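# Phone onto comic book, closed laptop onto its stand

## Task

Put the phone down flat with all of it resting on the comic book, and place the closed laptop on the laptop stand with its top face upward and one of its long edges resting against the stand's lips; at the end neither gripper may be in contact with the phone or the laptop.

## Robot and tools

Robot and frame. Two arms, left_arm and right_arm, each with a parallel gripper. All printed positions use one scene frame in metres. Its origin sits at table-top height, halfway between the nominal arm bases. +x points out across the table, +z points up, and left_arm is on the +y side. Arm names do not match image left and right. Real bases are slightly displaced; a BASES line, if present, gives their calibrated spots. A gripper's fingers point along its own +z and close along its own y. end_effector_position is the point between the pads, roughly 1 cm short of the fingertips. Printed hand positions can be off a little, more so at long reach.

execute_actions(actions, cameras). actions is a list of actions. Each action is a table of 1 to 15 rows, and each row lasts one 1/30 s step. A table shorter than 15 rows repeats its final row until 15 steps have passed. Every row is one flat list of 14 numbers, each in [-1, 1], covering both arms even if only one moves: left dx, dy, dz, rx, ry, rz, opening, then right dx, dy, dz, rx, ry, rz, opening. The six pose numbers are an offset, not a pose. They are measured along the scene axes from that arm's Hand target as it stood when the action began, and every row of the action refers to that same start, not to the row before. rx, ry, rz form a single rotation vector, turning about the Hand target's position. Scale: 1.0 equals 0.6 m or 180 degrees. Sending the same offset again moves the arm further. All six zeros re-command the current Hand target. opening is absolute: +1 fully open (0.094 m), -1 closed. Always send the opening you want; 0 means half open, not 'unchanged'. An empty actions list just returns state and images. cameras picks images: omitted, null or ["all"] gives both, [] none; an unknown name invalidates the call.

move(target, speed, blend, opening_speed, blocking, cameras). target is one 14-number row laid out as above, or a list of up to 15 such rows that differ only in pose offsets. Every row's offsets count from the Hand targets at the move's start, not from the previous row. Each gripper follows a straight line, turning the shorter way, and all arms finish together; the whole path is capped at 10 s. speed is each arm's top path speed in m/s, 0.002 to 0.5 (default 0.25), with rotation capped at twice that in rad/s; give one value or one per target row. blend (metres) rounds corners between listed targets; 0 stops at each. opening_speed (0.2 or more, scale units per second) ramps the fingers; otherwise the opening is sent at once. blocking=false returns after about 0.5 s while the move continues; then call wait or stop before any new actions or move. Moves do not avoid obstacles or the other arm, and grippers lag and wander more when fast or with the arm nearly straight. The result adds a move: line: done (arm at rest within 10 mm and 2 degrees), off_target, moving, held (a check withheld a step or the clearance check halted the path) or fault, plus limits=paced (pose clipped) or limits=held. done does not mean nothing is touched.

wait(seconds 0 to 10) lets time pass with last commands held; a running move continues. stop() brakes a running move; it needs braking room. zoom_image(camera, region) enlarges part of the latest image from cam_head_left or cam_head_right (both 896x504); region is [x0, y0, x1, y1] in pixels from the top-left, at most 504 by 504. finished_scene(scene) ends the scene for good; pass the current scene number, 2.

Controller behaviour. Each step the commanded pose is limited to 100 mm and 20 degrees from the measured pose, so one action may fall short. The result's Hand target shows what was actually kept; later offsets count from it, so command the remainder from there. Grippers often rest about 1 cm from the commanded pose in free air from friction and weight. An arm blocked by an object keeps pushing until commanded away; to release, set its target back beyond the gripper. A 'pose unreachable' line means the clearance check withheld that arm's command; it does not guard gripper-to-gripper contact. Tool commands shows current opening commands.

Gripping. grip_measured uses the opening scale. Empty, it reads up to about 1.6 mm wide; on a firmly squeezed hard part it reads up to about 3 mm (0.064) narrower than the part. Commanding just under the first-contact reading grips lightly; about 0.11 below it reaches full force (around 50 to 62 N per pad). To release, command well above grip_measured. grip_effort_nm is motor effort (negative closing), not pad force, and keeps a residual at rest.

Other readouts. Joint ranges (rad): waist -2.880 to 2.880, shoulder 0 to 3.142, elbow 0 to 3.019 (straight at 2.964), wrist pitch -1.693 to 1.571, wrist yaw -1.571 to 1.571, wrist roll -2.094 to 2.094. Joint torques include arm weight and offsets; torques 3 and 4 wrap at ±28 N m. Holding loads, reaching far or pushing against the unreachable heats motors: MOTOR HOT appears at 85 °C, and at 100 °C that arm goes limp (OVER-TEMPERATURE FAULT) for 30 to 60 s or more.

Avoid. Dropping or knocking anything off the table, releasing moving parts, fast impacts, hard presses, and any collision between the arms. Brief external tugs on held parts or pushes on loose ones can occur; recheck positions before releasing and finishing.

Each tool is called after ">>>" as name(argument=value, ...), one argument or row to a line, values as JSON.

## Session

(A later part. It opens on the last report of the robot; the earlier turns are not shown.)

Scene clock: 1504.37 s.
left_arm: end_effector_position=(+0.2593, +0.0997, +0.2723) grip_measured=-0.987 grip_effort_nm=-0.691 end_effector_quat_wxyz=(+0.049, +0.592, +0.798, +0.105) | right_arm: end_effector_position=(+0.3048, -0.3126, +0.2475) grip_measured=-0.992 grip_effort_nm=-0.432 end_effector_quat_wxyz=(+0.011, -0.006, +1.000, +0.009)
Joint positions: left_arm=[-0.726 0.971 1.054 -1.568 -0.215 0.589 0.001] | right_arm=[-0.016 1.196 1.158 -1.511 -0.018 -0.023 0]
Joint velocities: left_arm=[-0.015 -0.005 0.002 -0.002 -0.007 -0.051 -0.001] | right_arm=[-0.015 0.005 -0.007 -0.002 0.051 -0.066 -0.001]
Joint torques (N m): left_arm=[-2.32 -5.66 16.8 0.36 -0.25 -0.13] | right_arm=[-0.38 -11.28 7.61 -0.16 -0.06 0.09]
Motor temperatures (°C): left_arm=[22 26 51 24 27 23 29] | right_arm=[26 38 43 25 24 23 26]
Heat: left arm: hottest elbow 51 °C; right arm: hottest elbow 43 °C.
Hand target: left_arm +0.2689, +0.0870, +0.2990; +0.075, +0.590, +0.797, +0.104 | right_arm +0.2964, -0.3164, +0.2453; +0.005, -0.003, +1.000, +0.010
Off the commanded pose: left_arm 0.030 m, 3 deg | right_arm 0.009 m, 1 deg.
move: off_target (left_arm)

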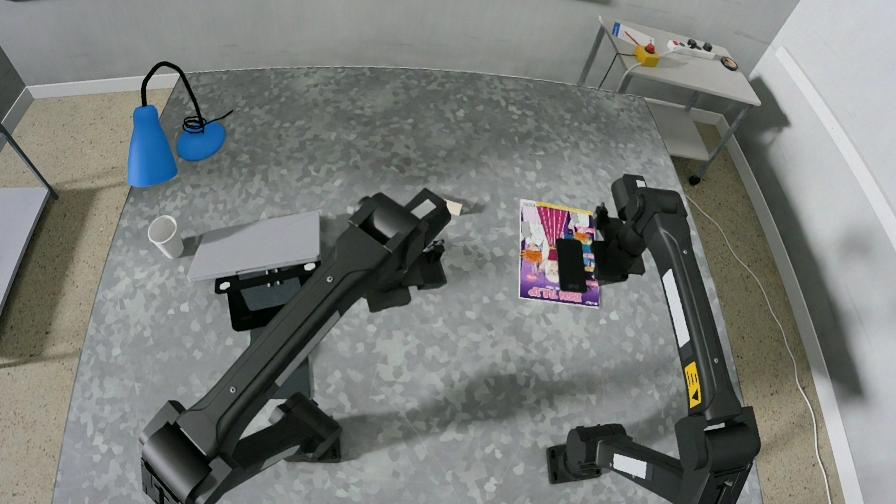

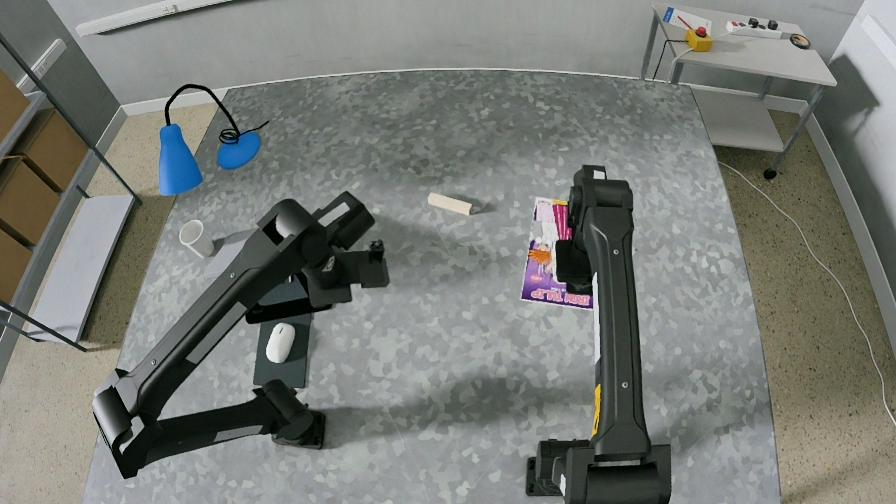

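>>> move(
  target=[0.127,0.292,-0.05,0,0,0,-1,0,0,0,0,0,0,-1],
  speed=0.15,
)

>>> zoom_image(
  camera="cam_head_right",
  region=[190, 190, 345, 330],
)

>>> zoom_image(
  camera="cam_head_left",
  region=[180, 190, 345, 330],
)

Scene clock: 1543.70 s.
left_arm: end_effector_position=(+0.3428, +0.2595, +0.2707) grip_measured=-0.987 grip_effort_nm=-0.691 end_effector_quat_wxyz=(+0.071, +0.591, +0.797, +0.105) | right_arm: end_effector_position=(+0.3048, -0.3126, +0.2475) grip_measured=-0.992 grip_effort_nm=-0.432 end_effector_quat_wxyz=(+0.011, -0.006, +1.000, +0.009)
Joint positions: left_arm=[-0.017 0.99 1.054 -1.395 -0.081 1.298 0.001] | right_arm=[-0.016 1.196 1.158 -1.511 -0.018 -0.023 0]
Joint velocities: left_arm=[0.015 -0.005 -0.002 -0.007 -0.007 0.007 -0.001] | right_arm=[0.005 0.005 -0.012 -0.012 -0.095 -0.081 -0.001]
Joint torques (N m): left_arm=[-0.38 -5.77 10.24 1.36 0.16 0.05] | right_arm=[-0.44 -11.22 7.62 -0.16 -0.07 0.08]
Motor temperatures (°C): left_arm=[22 26 55 24 27 23 29] | right_arm=[26 38 42 25 24 23 26]
Heat: left arm: hottest elbow 55 °C; right arm: hottest elbow 42 °C.
Hand target: left_arm +0.3464, +0.2629, +0.2680; +0.072, +0.590, +0.797, +0.105 | right_arm +0.2964, -0.3164, +0.2453; +0.005, -0.003, +1.000, +0.010
Off the commanded pose: left_arm 0.004 m, 1 deg | right_arm 0.009 m, 1 deg.
move: done

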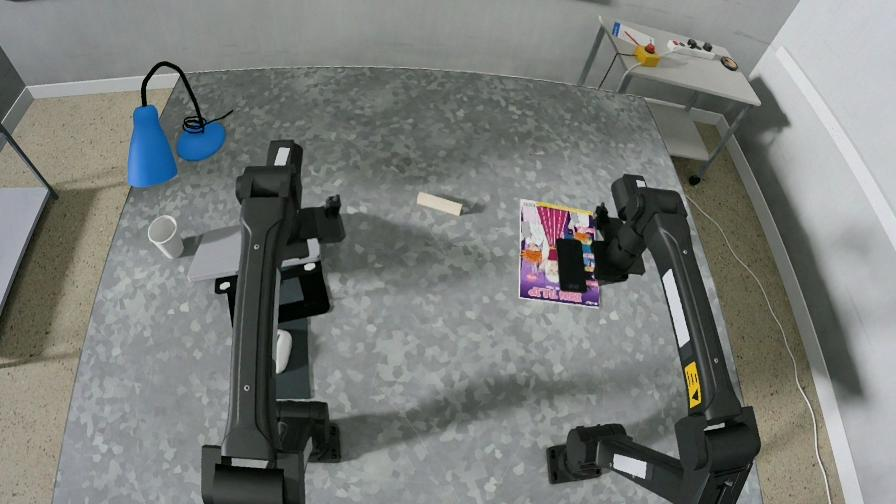

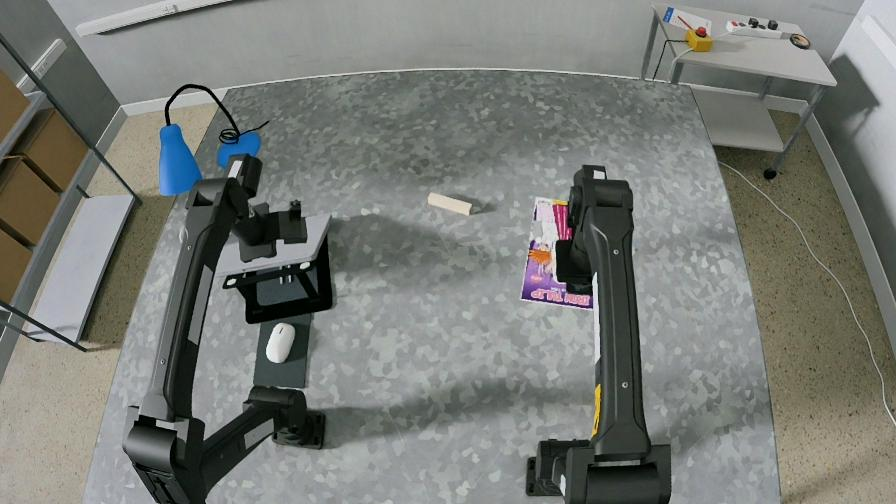

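Scaled by 3.252.

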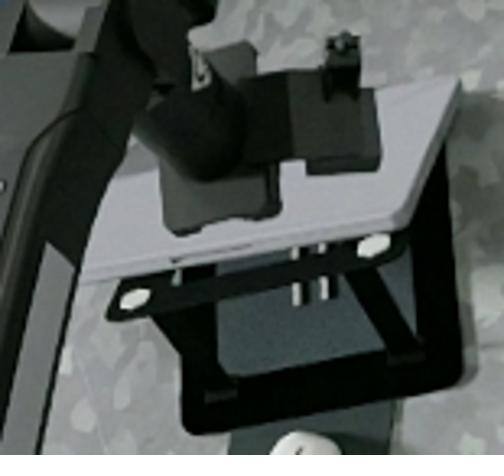

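Scaled by 3.055.

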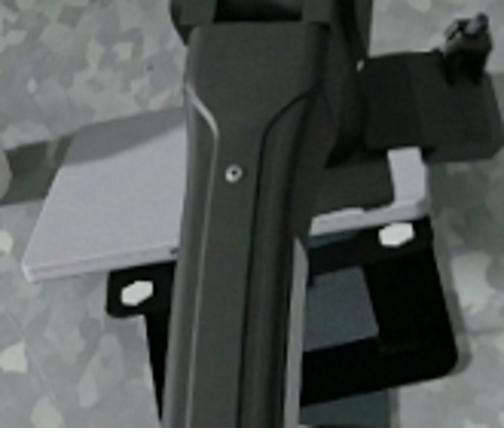

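>>> move(
  target=[-0.005,-0.004,-0.155,0,0,0,-1,0,0,0,0,0,0,-1],
  speed=0.08,
)

>>> zoom_image(
  camera="cam_head_right",
  region=[190, 190, 345, 330],
)

>>> zoom_image(
  camera="cam_head_left",
  region=[180, 190, 345, 330],
)

Scene clock: 1549.93 s.
left_arm: end_effector_position=(+0.3408, +0.2595, +0.1811) grip_measured=-0.987 grip_effort_nm=-0.686 end_effector_quat_wxyz=(+0.074, +0.591, +0.796, +0.107) | right_arm: end_effector_position=(+0.3048, -0.3126, +0.2475) grip_measured=-0.992 grip_effort_nm=-0.437 end_effector_quat_wxyz=(+0.011, -0.006, +1.000, +0.009)
Joint positions: left_arm=[-0.017 0.993 0.819 -1.149 -0.081 1.299 0.001] | right_arm=[-0.016 1.196 1.158 -1.511 -0.018 -0.023 0]
Joint velocities: left_arm=[-0.005 0.005 -0.007 -0.012 -0.066 -0.037 0.001] | right_arm=[0.005 -0.005 -0.012 -0.007 -0.095 -0.066 -0.001]
Joint torques (N m): left_arm=[-2.2 -5.25 9.69 1.13 0.01 -0.01] | right_arm=[-0.38 -11.22 7.62 -0.16 -0.06 0.09]
Motor temperatures (°C): left_arm=[22 26 54 24 27 23 29] | right_arm=[26 38 42 25 24 23 26]
Heat: left arm: hottest elbow 54 °C; right arm: hottest elbow 42 °C.
Hand target: left_arm +0.3421, +0.2601, +0.1751; +0.072, +0.590, +0.797, +0.105 | right_arm +0.2964, -0.3164, +0.2453; +0.005, -0.003, +1.000, +0.010
Off the commanded pose: left_arm 0.007 m, 0 deg | right_arm 0.009 m, 1 deg.
move: done

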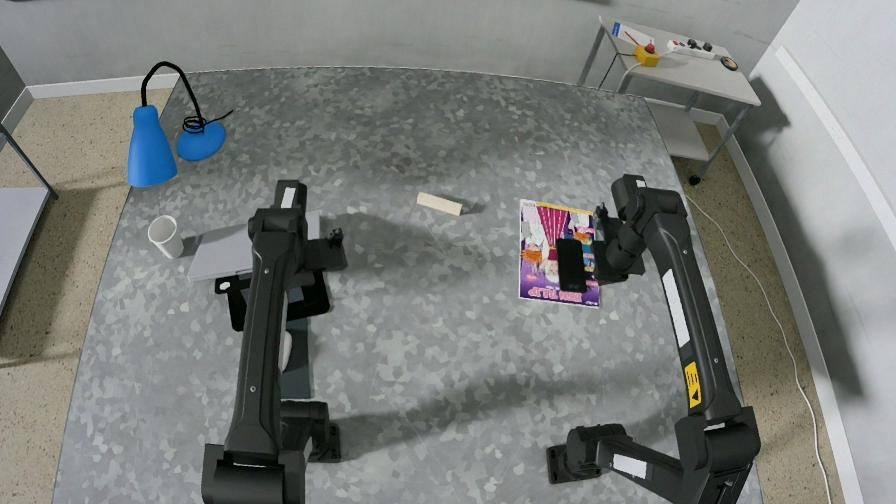

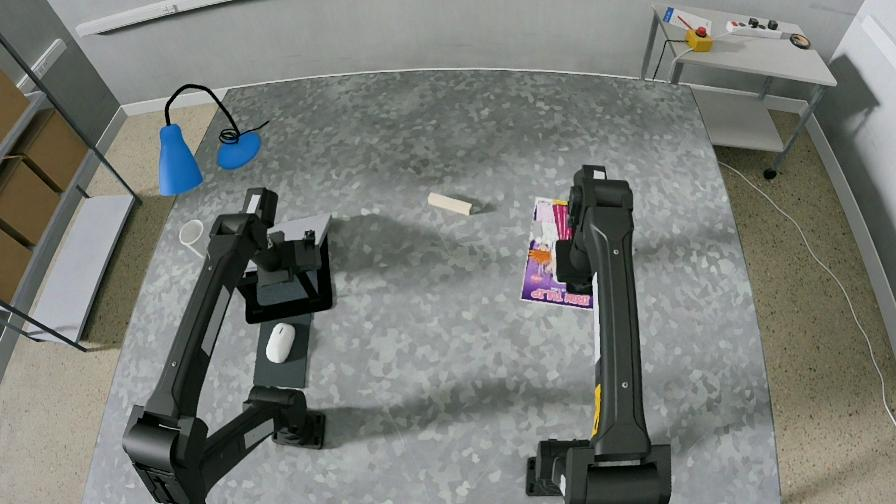

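Scaled by 3.252.

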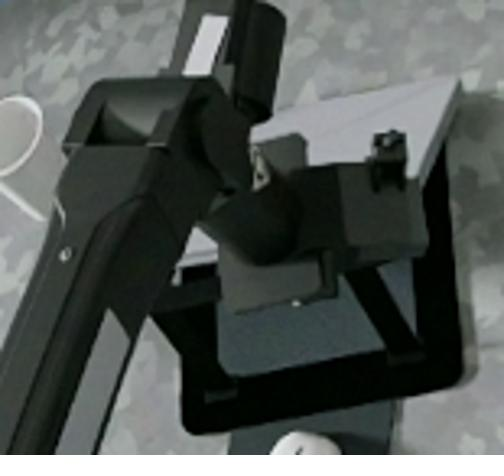

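Scaled by 3.055.

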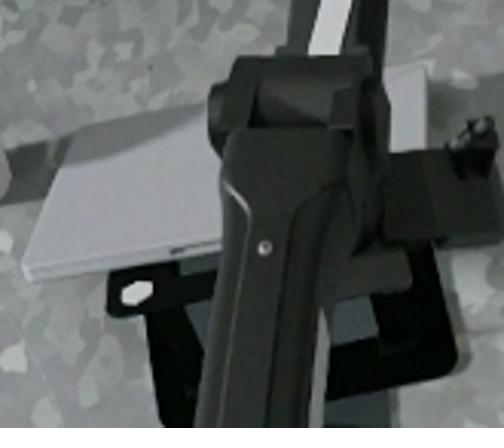

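>>> move(
  target=[0.025,0.0,-0.042,0,0,0,-1,0,0,0,0,0,0,-1],
  speed=0.03,
)

>>> zoom_image(
  camera="cam_head_right",
  region=[190, 190, 345, 330],
)

>>> zoom_image(
  camera="cam_head_left",
  region=[180, 190, 345, 330],
)

Scene clock: 1554.17 s.
left_arm: end_effector_position=(+0.3558, +0.2597, +0.1557) grip_measured=-0.987 grip_effort_nm=-0.691 end_effector_quat_wxyz=(+0.073, +0.591, +0.796, +0.107) | right_arm: end_effector_position=(+0.3048, -0.3126, +0.2475) grip_measured=-0.992 grip_effort_nm=-0.432 end_effector_quat_wxyz=(+0.011, -0.006, +1.000, +0.009)
Joint positions: left_arm=[-0.017 1.057 0.791 -1.058 -0.081 1.299 0.001] | right_arm=[-0.016 1.196 1.158 -1.511 -0.018 -0.023 0]
Joint velocities: left_arm=[-0.005 0.015 0.017 0.012 0.022 -0.037 0.001] | right_arm=[-0.015 0.005 0.002 -0.012 0.007 -0.007 0]
Joint torques (N m): left_arm=[-1.9 -6.48 9.36 1.33 -0.02 -0.01] | right_arm=[-0.26 -11.28 7.65 -0.13 -0.07 0.09]
Motor temperatures (°C): left_arm=[22 26 53 24 27 23 29] | right_arm=[26 38 42 25 24 23 26]
Heat: left arm: hottest elbow 53 °C; right arm: hottest elbow 42 °C.
Hand target: left_arm +0.3567, +0.2597, +0.1497; +0.072, +0.590, +0.797, +0.105 | right_arm +0.2964, -0.3164, +0.2453; +0.005, -0.003, +1.000, +0.010
Off the commanded pose: left_arm 0.006 m, 0 deg | right_arm 0.009 m, 1 deg.
move: done

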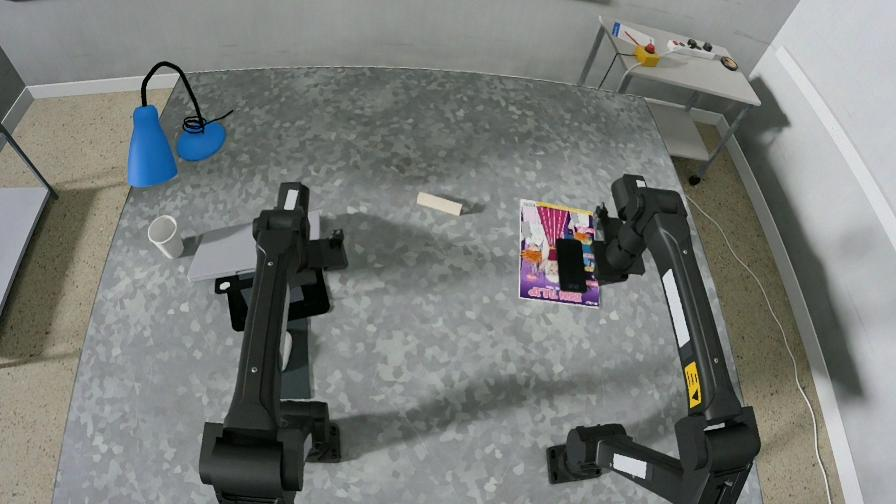

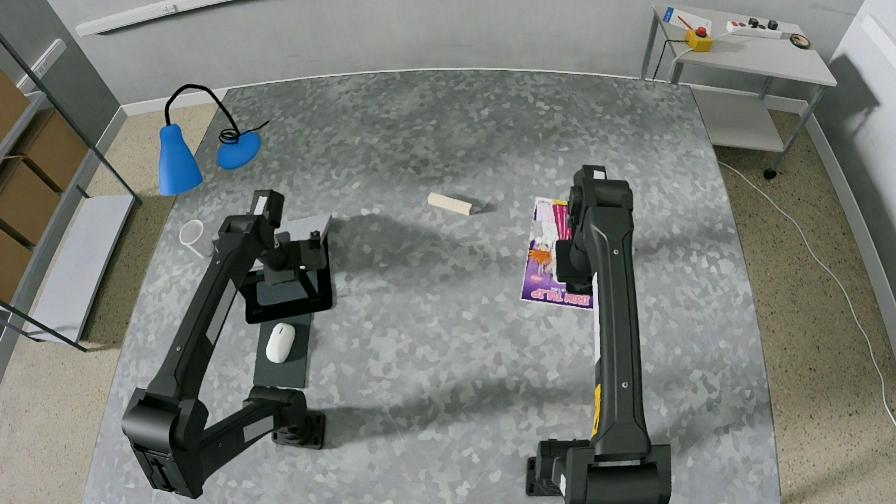

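Scaled by 3.252.

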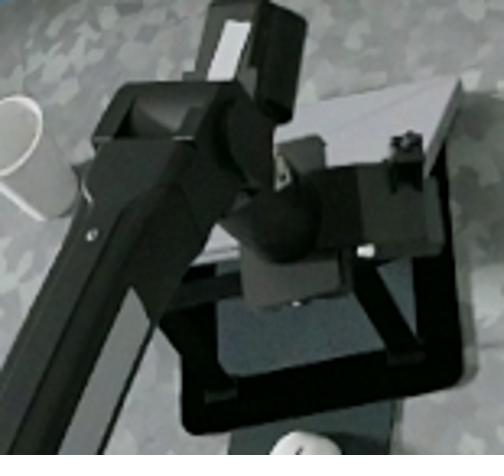

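Scaled by 3.055.

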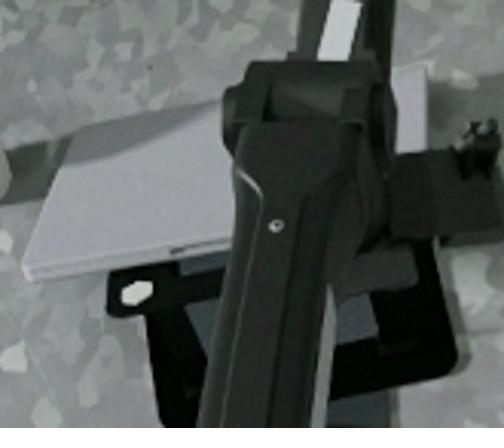

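>>> execute_actions(
  actions=[],
)

>>> zoom_image(
  camera="cam_head_left",
  region=[180, 190, 345, 330],
)

>>> zoom_image(
  camera="cam_head_right",
  region=[190, 190, 345, 330],
)

Scene clock: 1567.53 s.
left_arm: end_effector_position=(+0.3559, +0.2597, +0.1558) grip_measured=-0.987 grip_effort_nm=-0.691 end_effector_quat_wxyz=(+0.074, +0.591, +0.796, +0.107) | right_arm: end_effector_position=(+0.3048, -0.3126, +0.2475) grip_measured=-0.992 grip_effort_nm=-0.432 end_effector_quat_wxyz=(+0.011, -0.006, +1.000, +0.009)
Joint positions: left_arm=[-0.017 1.057 0.791 -1.058 -0.081 1.299 0.001] | right_arm=[-0.016 1.196 1.158 -1.511 -0.018 -0.023 0]
Joint velocities: left_arm=[-0.005 -0.005 -0.002 0.017 0.051 0.022 0] | right_arm=[0.015 -0.005 -0.002 0.007 -0.037 0.066 0]
Joint torques (N m): left_arm=[-1.79 -5.71 9.28 1.31 0.01 -0.02] | right_arm=[-0.38 -11.28 7.64 -0.16 -0.07 0.09]
Motor temperatures (°C): left_arm=[22 26 50 24 26 23 29] | right_arm=[26 38 42 25 24 23 26]
Heat: left arm: hottest elbow 50 °C; right arm: hottest elbow 42 °C.
Hand target: left_arm +0.3567, +0.2597, +0.1497; +0.072, +0.590, +0.797, +0.105 | right_arm +0.2964, -0.3164, +0.2453; +0.005, -0.003, +1.000, +0.010
Tool commands: left_gripper/opening=-1.0 right_gripper/opening=-1.0
Off the commanded pose: left_arm 0.006 m, 0 deg | right_arm 0.009 m, 1 deg.

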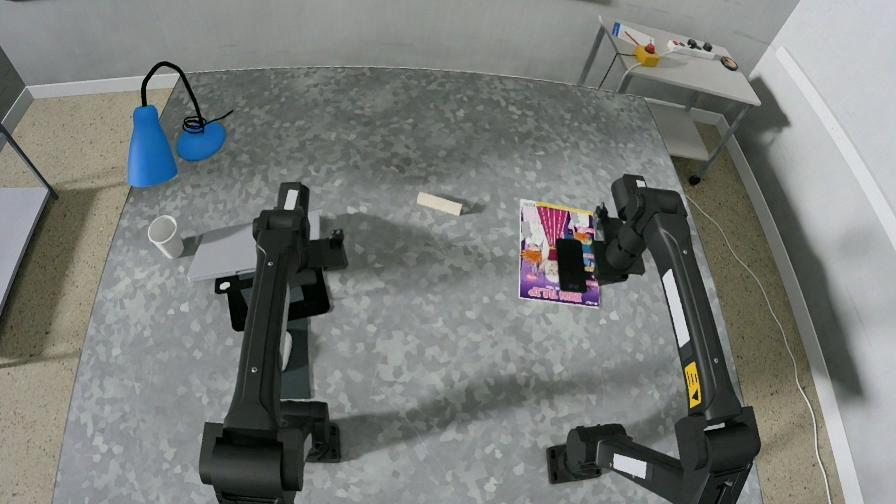

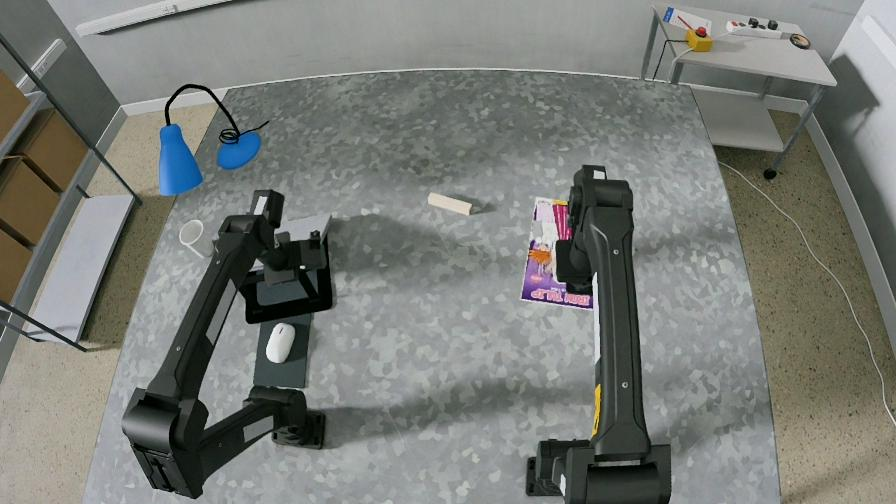

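Scaled by 3.055.

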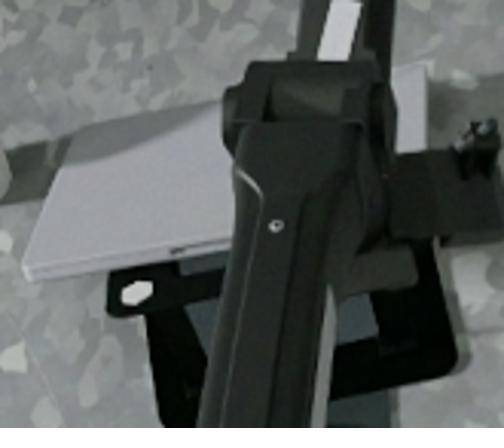

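Scaled by 3.252.

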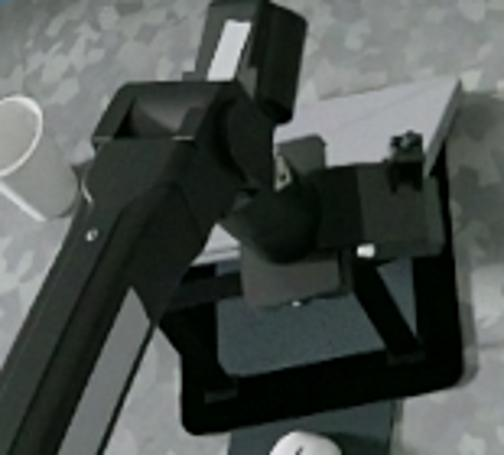

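>>> move(
  target=[
    [0.0,0.0,-0.008,0,0,0,-1,0,0,0,0,0,0,-1],
    [0.03,0.008,-0.008,0,0,0,-1,0,0,0,0,0,0,-1],
  ],
  speed=0.03,
)

>>> zoom_image(
  camera="cam_head_left",
  region=[180, 190, 345, 330],
)

>>> zoom_image(
  camera="cam_head_right",
  region=[190, 190, 345, 330],
)

Scene clock: 1572.53 s.
left_arm: end_effector_position=(+0.3671, +0.2602, +0.1453) grip_measured=-0.987 grip_effort_nm=-0.691 end_effector_quat_wxyz=(+0.077, +0.591, +0.796, +0.110) | right_arm: end_effector_position=(+0.3048, -0.3126, +0.2475) grip_measured=-0.992 grip_effort_nm=-0.432 end_effector_quat_wxyz=(+0.011, -0.006, +1.000, +0.009)
Joint positions: left_arm=[-0.016 1.093 0.786 -1.005 -0.081 1.3 0.001] | right_arm=[-0.016 1.196 1.158 -1.511 -0.018 -0.023 0]
Joint velocities: left_arm=[0.015 0.005 -0.017 -0.012 0.022 0.037 0] | right_arm=[-0.015 0.005 0.002 -0.012 -0.007 -0.051 0]
Joint torques (N m): left_arm=[-0.15 -4.72 12.19 0.46 0.19 0.06] | right_arm=[-0.32 -11.28 7.65 -0.13 -0.06 0.09]
Motor temperatures (°C): left_arm=[22 26 49 24 26 23 29] | right_arm=[26 38 42 25 24 23 26]
Heat: left arm: hottest elbow 49 °C; right arm: hottest elbow 42 °C.
Hand target: left_arm +0.3747, +0.2642, +0.1449; +0.072, +0.590, +0.797, +0.105 | right_arm +0.2964, -0.3164, +0.2453; +0.005, -0.003, +1.000, +0.010
Off the commanded pose: left_arm 0.009 m, 1 deg | right_arm 0.009 m, 1 deg.
move: done

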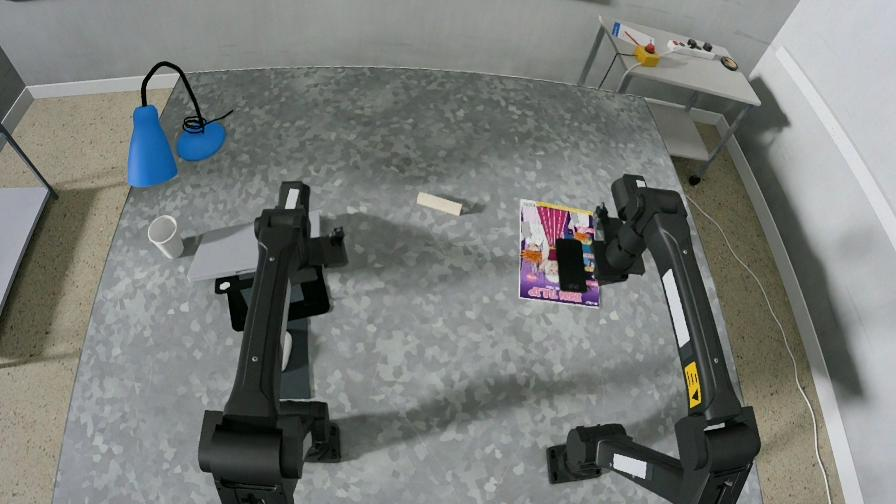

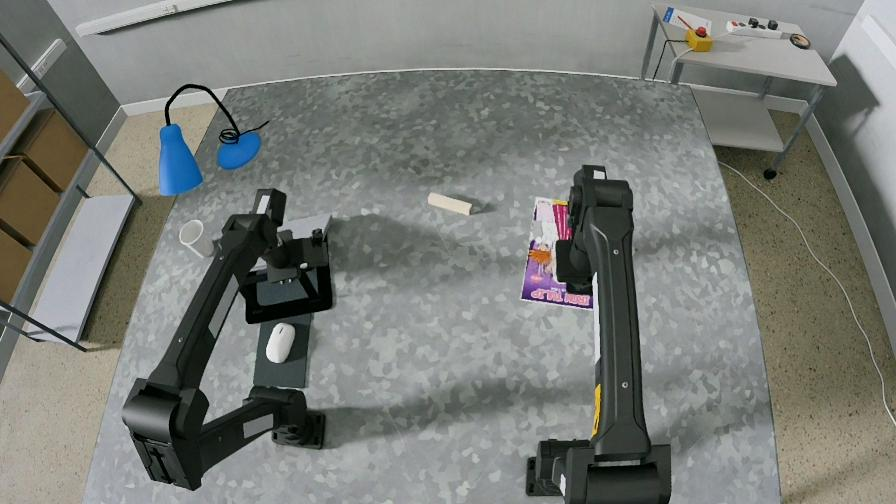

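Scaled by 3.055.

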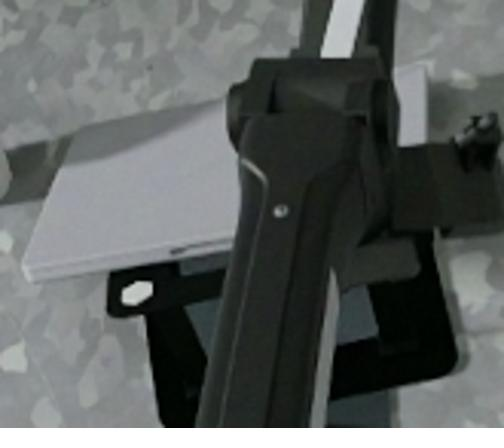

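Scaled by 3.252.

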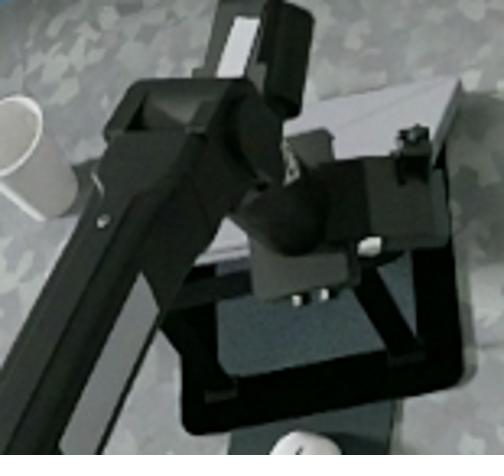

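>>> move(
  target=[0.02,0.005,0.002,0,0,0,-1,0,0,0,0,0,0,-1],
  speed=0.03,
)

>>> zoom_image(
  camera="cam_head_left",
  region=[180, 190, 345, 330],
)

>>> zoom_image(
  camera="cam_head_right",
  region=[190, 190, 345, 330],
)

Scene clock: 1576.30 s.
left_arm: end_effector_position=(+0.3745, +0.2628, +0.1411) grip_measured=-0.987 grip_effort_nm=-0.691 end_effector_quat_wxyz=(+0.070, +0.591, +0.796, +0.105) | right_arm: end_effector_position=(+0.3048, -0.3126, +0.2475) grip_measured=-0.992 grip_effort_nm=-0.432 end_effector_quat_wxyz=(+0.011, -0.006, +1.000, +0.009)
Joint positions: left_arm=[-0.008 1.131 0.804 -1.002 -0.08 1.308 0.001] | right_arm=[-0.016 1.196 1.158 -1.511 -0.018 -0.023 0]
Joint velocities: left_arm=[0.005 -0.005 0.012 -0.002 0.037 0.037 0] | right_arm=[-0.024 -0.005 0.002 -0.007 0.022 -0.125 0]
Joint torques (N m): left_arm=[-0.38 -5.89 13.05 0.68 0.17 0.08] | right_arm=[-0.38 -11.34 7.61 -0.16 -0.06 0.09]
Motor temperatures (°C): left_arm=[22 26 49 24 26 23 29] | right_arm=[26 38 42 25 24 23 26]
Heat: left arm: hottest elbow 49 °C; right arm: hottest elbow 42 °C.
Hand target: left_arm +0.3866, +0.2670, +0.1460; +0.072, +0.590, +0.797, +0.105 | right_arm +0.2964, -0.3164, +0.2453; +0.005, -0.003, +1.000, +0.010
Off the commanded pose: left_arm 0.014 m, 0 deg | right_arm 0.009 m, 1 deg.
move: off_target (left_arm)

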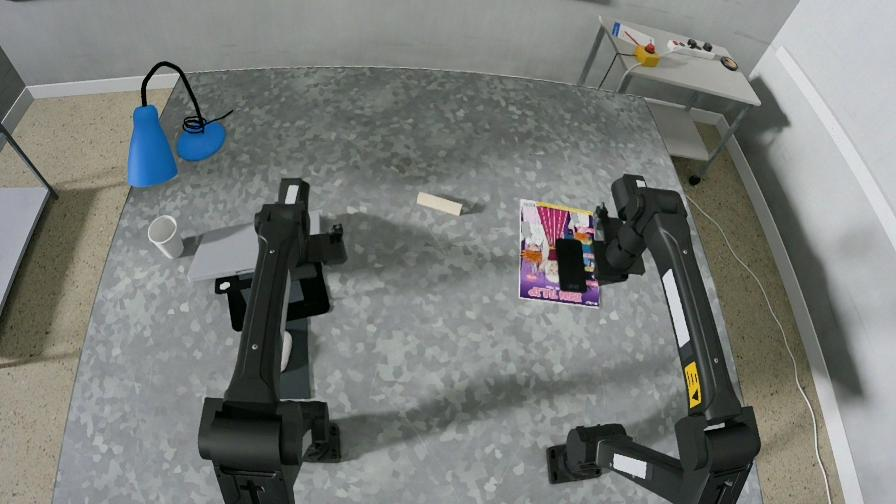

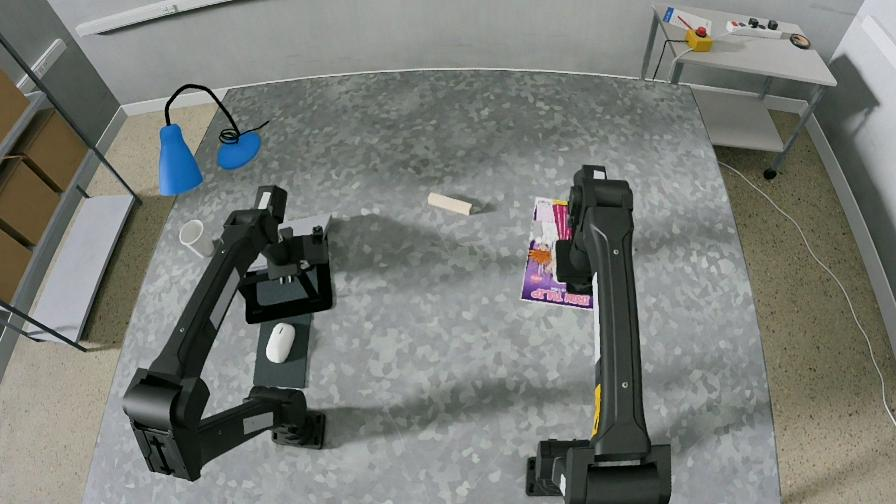

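Scaled by 3.055.

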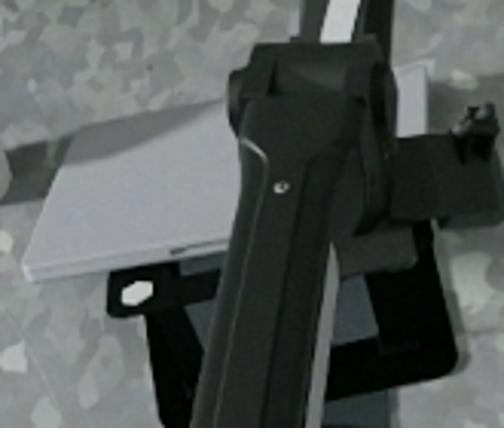

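Scaled by 3.252.

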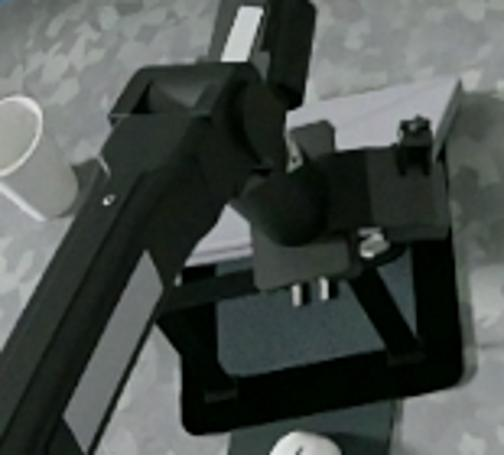

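>>> move(
  target=[0.015,0.004,0.006,0,0,0,-1,0,0,0,0,0,0,-1],
  speed=0.03,
)

>>> zoom_image(
  camera="cam_head_left",
  region=[180, 190, 345, 330],
)

>>> zoom_image(
  camera="cam_head_right",
  region=[190, 190, 345, 330],
)

Scene clock: 1579.43 s.
left_arm: end_effector_position=(+0.3790, +0.2642, +0.1390) grip_measured=-0.987 grip_effort_nm=-0.696 end_effector_quat_wxyz=(+0.066, +0.593, +0.796, +0.102) | right_arm: end_effector_position=(+0.3048, -0.3126, +0.2475) grip_measured=-0.992 grip_effort_nm=-0.437 end_effector_quat_wxyz=(+0.011, -0.006, +1.000, +0.009)
Joint positions: left_arm=[-0.003 1.153 0.815 -1.002 -0.078 1.314 0.001] | right_arm=[-0.016 1.196 1.158 -1.511 -0.018 -0.023 0]
Joint velocities: left_arm=[0.005 -0.005 0.012 0.002 -0.022 0.037 -0.003] | right_arm=[0.005 0.015 0.002 0.002 -0.037 -0.022 0.001]
Joint torques (N m): left_arm=[-0.62 -6.07 14.41 0.39 0.13 0.04] | right_arm=[-0.32 -11.28 7.64 -0.14 -0.07 0.09]
Motor temperatures (°C): left_arm=[22 26 49 24 26 23 29] | right_arm=[26 38 42 25 24 23 26]
Heat: left arm: hottest elbow 49 °C; right arm: hottest elbow 42 °C.
Hand target: left_arm +0.3956, +0.2692, +0.1494; +0.072, +0.590, +0.797, +0.105 | right_arm +0.2964, -0.3164, +0.2453; +0.005, -0.003, +1.000, +0.010
Off the commanded pose: left_arm 0.020 m, 1 deg | right_arm 0.009 m, 1 deg.
move: off_target (left_arm)

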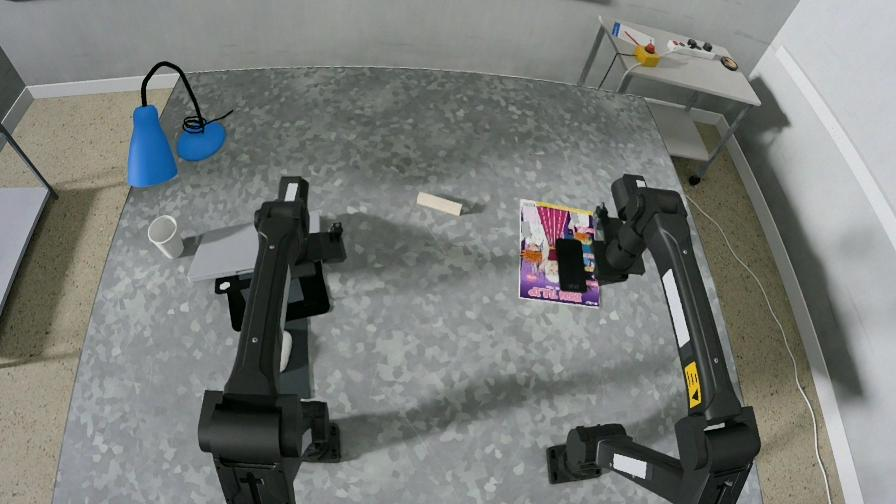

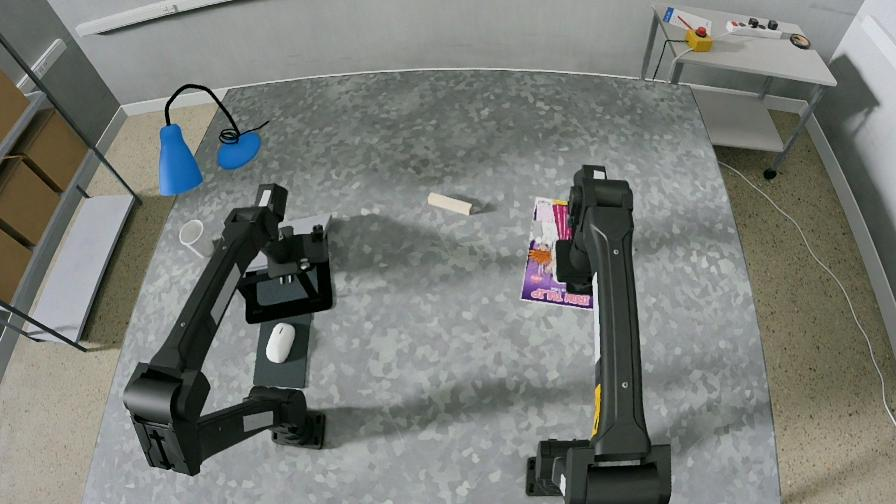

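Scaled by 3.055.

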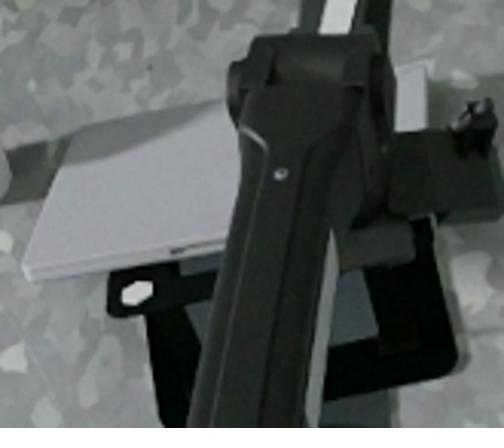

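Scaled by 3.252.

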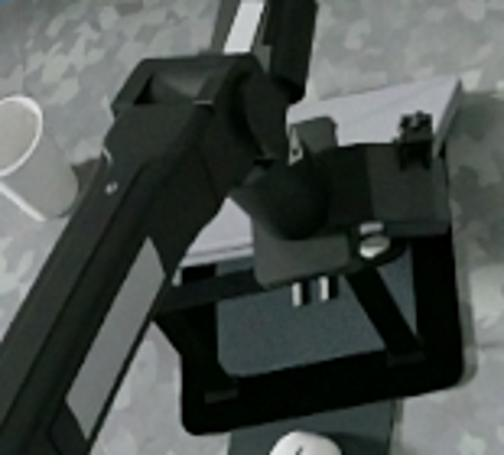

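>>> move(
  target=[0.01,0.003,0.014,0,0,0,-1,0,0,0,0,0,0,-1],
  speed=0.03,
)

>>> zoom_image(
  camera="cam_head_left",
  region=[180, 190, 345, 330],
)

>>> zoom_image(
  camera="cam_head_right",
  region=[190, 190, 345, 330],
)

Scene clock: 1584.00 s.
left_arm: end_effector_position=(+0.3795, +0.2650, +0.1395) grip_measured=-0.987 grip_effort_nm=-0.691 end_effector_quat_wxyz=(+0.058, +0.594, +0.797, +0.094) | right_arm: end_effector_position=(+0.3048, -0.3126, +0.2475) grip_measured=-0.992 grip_effort_nm=-0.432 end_effector_quat_wxyz=(+0.011, -0.006, +1.000, +0.009)
Joint positions: left_arm=[0 1.168 0.832 -1.026 -0.075 1.319 0.001] | right_arm=[-0.016 1.196 1.158 -1.511 -0.018 -0.023 0]
Joint velocities: left_arm=[0.005 -0.015 -0.002 0.007 -0.007 -0.037 0.001] | right_arm=[-0.005 -0.015 -0.007 -0.002 -0.051 0.051 0.002]
Joint torques (N m): left_arm=[-0.15 -6.77 15.65 0.54 0.13 0.06] | right_arm=[-0.38 -11.28 7.62 -0.14 -0.06 0.09]
Motor temperatures (°C): left_arm=[22 26 49 24 26 23 29] | right_arm=[26 38 42 25 24 23 26]
Heat: left arm: hottest elbow 49 °C; right arm: hottest elbow 42 °C.
Hand target: left_arm +0.4018, +0.2711, +0.1578; +0.072, +0.590, +0.797, +0.105 | right_arm +0.2964, -0.3164, +0.2453; +0.005, -0.003, +1.000, +0.010
Off the commanded pose: left_arm 0.029 m, 2 deg | right_arm 0.009 m, 1 deg.
move: off_target (left_arm)

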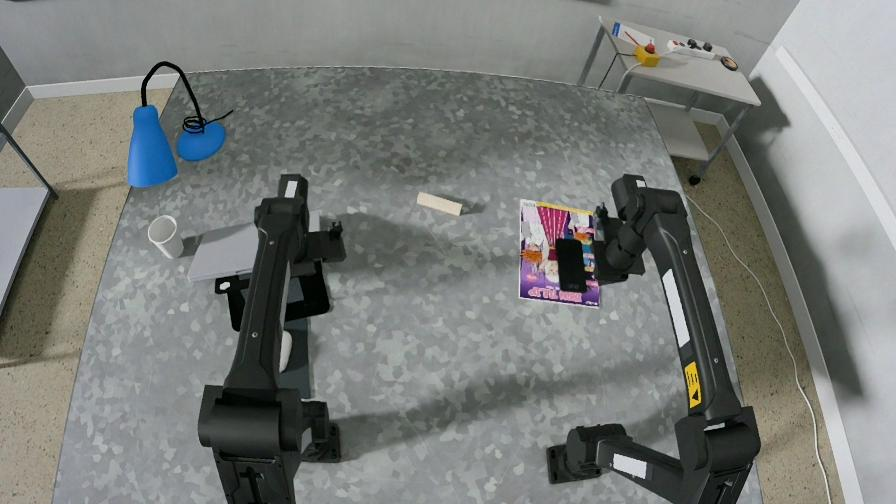

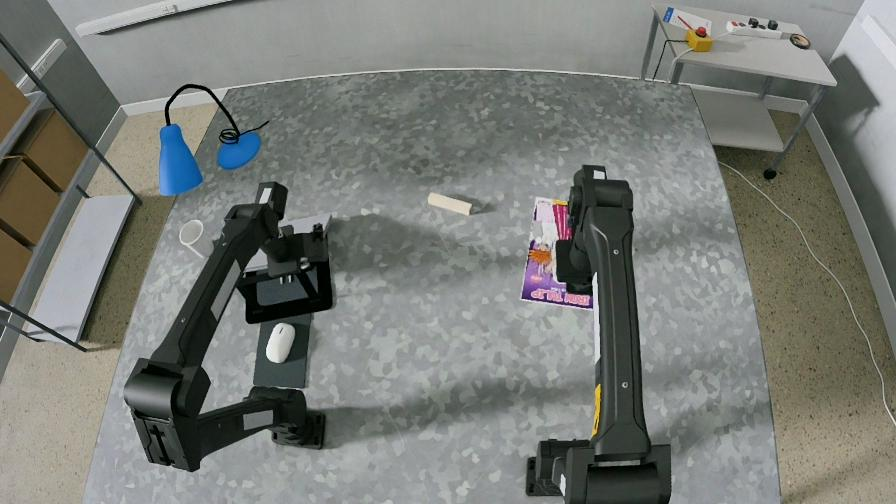

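Scaled by 3.055.

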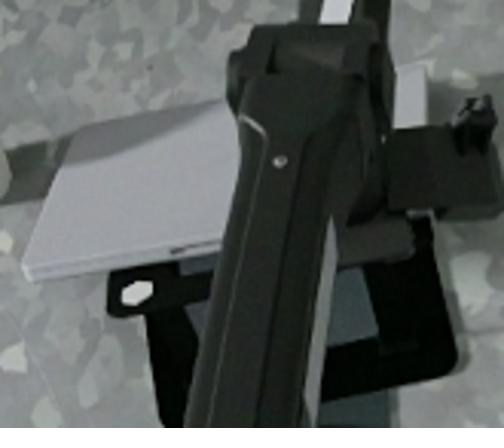

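Scaled by 3.252.

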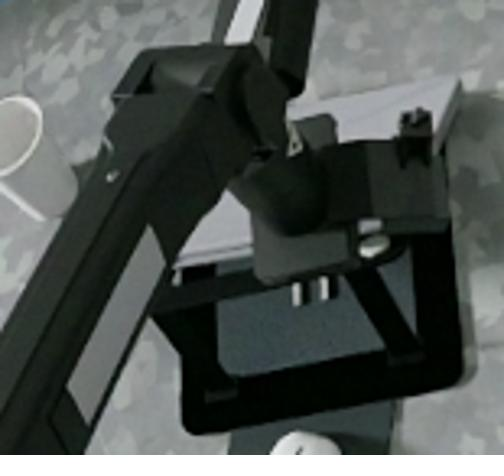

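>>> move(
  target=[0.02,0.006,0.0,0,0,0,-1,0,0,0,0,0,0,-1],
  speed=0.03,
)

>>> zoom_image(
  camera="cam_head_left",
  region=[180, 190, 345, 330],
)

>>> zoom_image(
  camera="cam_head_right",
  region=[190, 190, 345, 330],
)

Scene clock: 1588.83 s.
left_arm: end_effector_position=(+0.3851, +0.2643, +0.1370) grip_measured=-0.987 grip_effort_nm=-0.691 end_effector_quat_wxyz=(+0.053, +0.599, +0.795, +0.086) | right_arm: end_effector_position=(+0.3048, -0.3126, +0.2475) grip_measured=-0.992 grip_effort_nm=-0.437 end_effector_quat_wxyz=(+0.011, -0.006, +1.000, +0.009)
Joint positions: left_arm=[0.001 1.198 0.851 -1.033 -0.067 1.328 0.001] | right_arm=[-0.016 1.196 1.158 -1.511 -0.018 -0.023 0]
Joint velocities: left_arm=[-0.005 -0.015 -0.007 0.017 0.037 0.007 -0.001] | right_arm=[-0.005 -0.005 -0.007 -0.007 -0.007 0.037 0.002]
Joint torques (N m): left_arm=[-0.15 -6.89 16.36 1.05 -0.18 0.02] | right_arm=[-0.38 -11.28 7.64 -0.16 -0.07 0.09]
Motor temperatures (°C): left_arm=[22 26 49 24 26 23 29] | right_arm=[26 38 42 25 24 23 26]
Heat: left arm: hottest elbow 49 °C; right arm: hottest elbow 42 °C.
Hand target: left_arm +0.4140, +0.2744, +0.1578; +0.072, +0.590, +0.797, +0.105 | right_arm +0.2964, -0.3164, +0.2453; +0.005, -0.003, +1.000, +0.010
Off the commanded pose: left_arm 0.037 m, 3 deg | right_arm 0.009 m, 1 deg.
move: off_target (left_arm)

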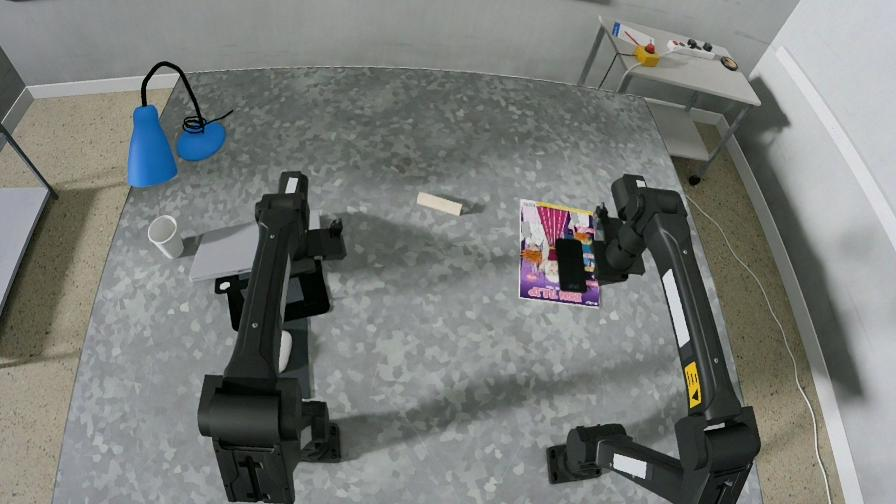

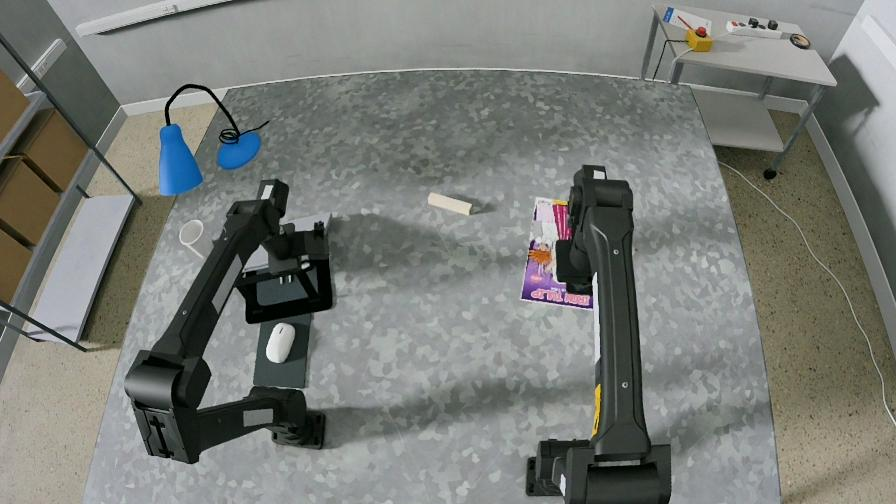

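Scaled by 3.055.

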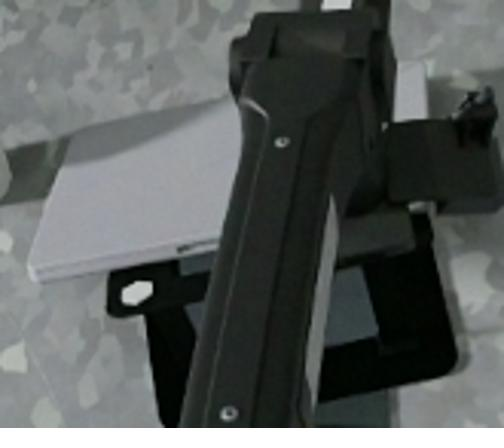

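Scaled by 3.252.

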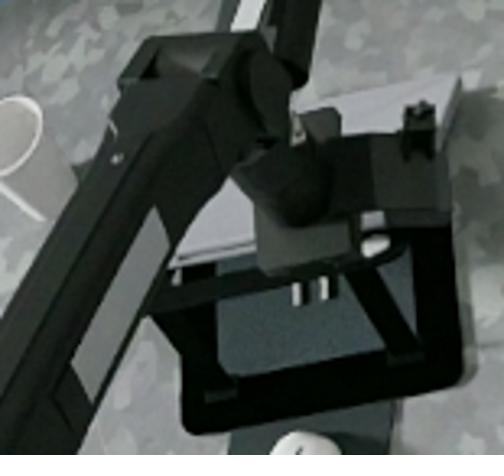

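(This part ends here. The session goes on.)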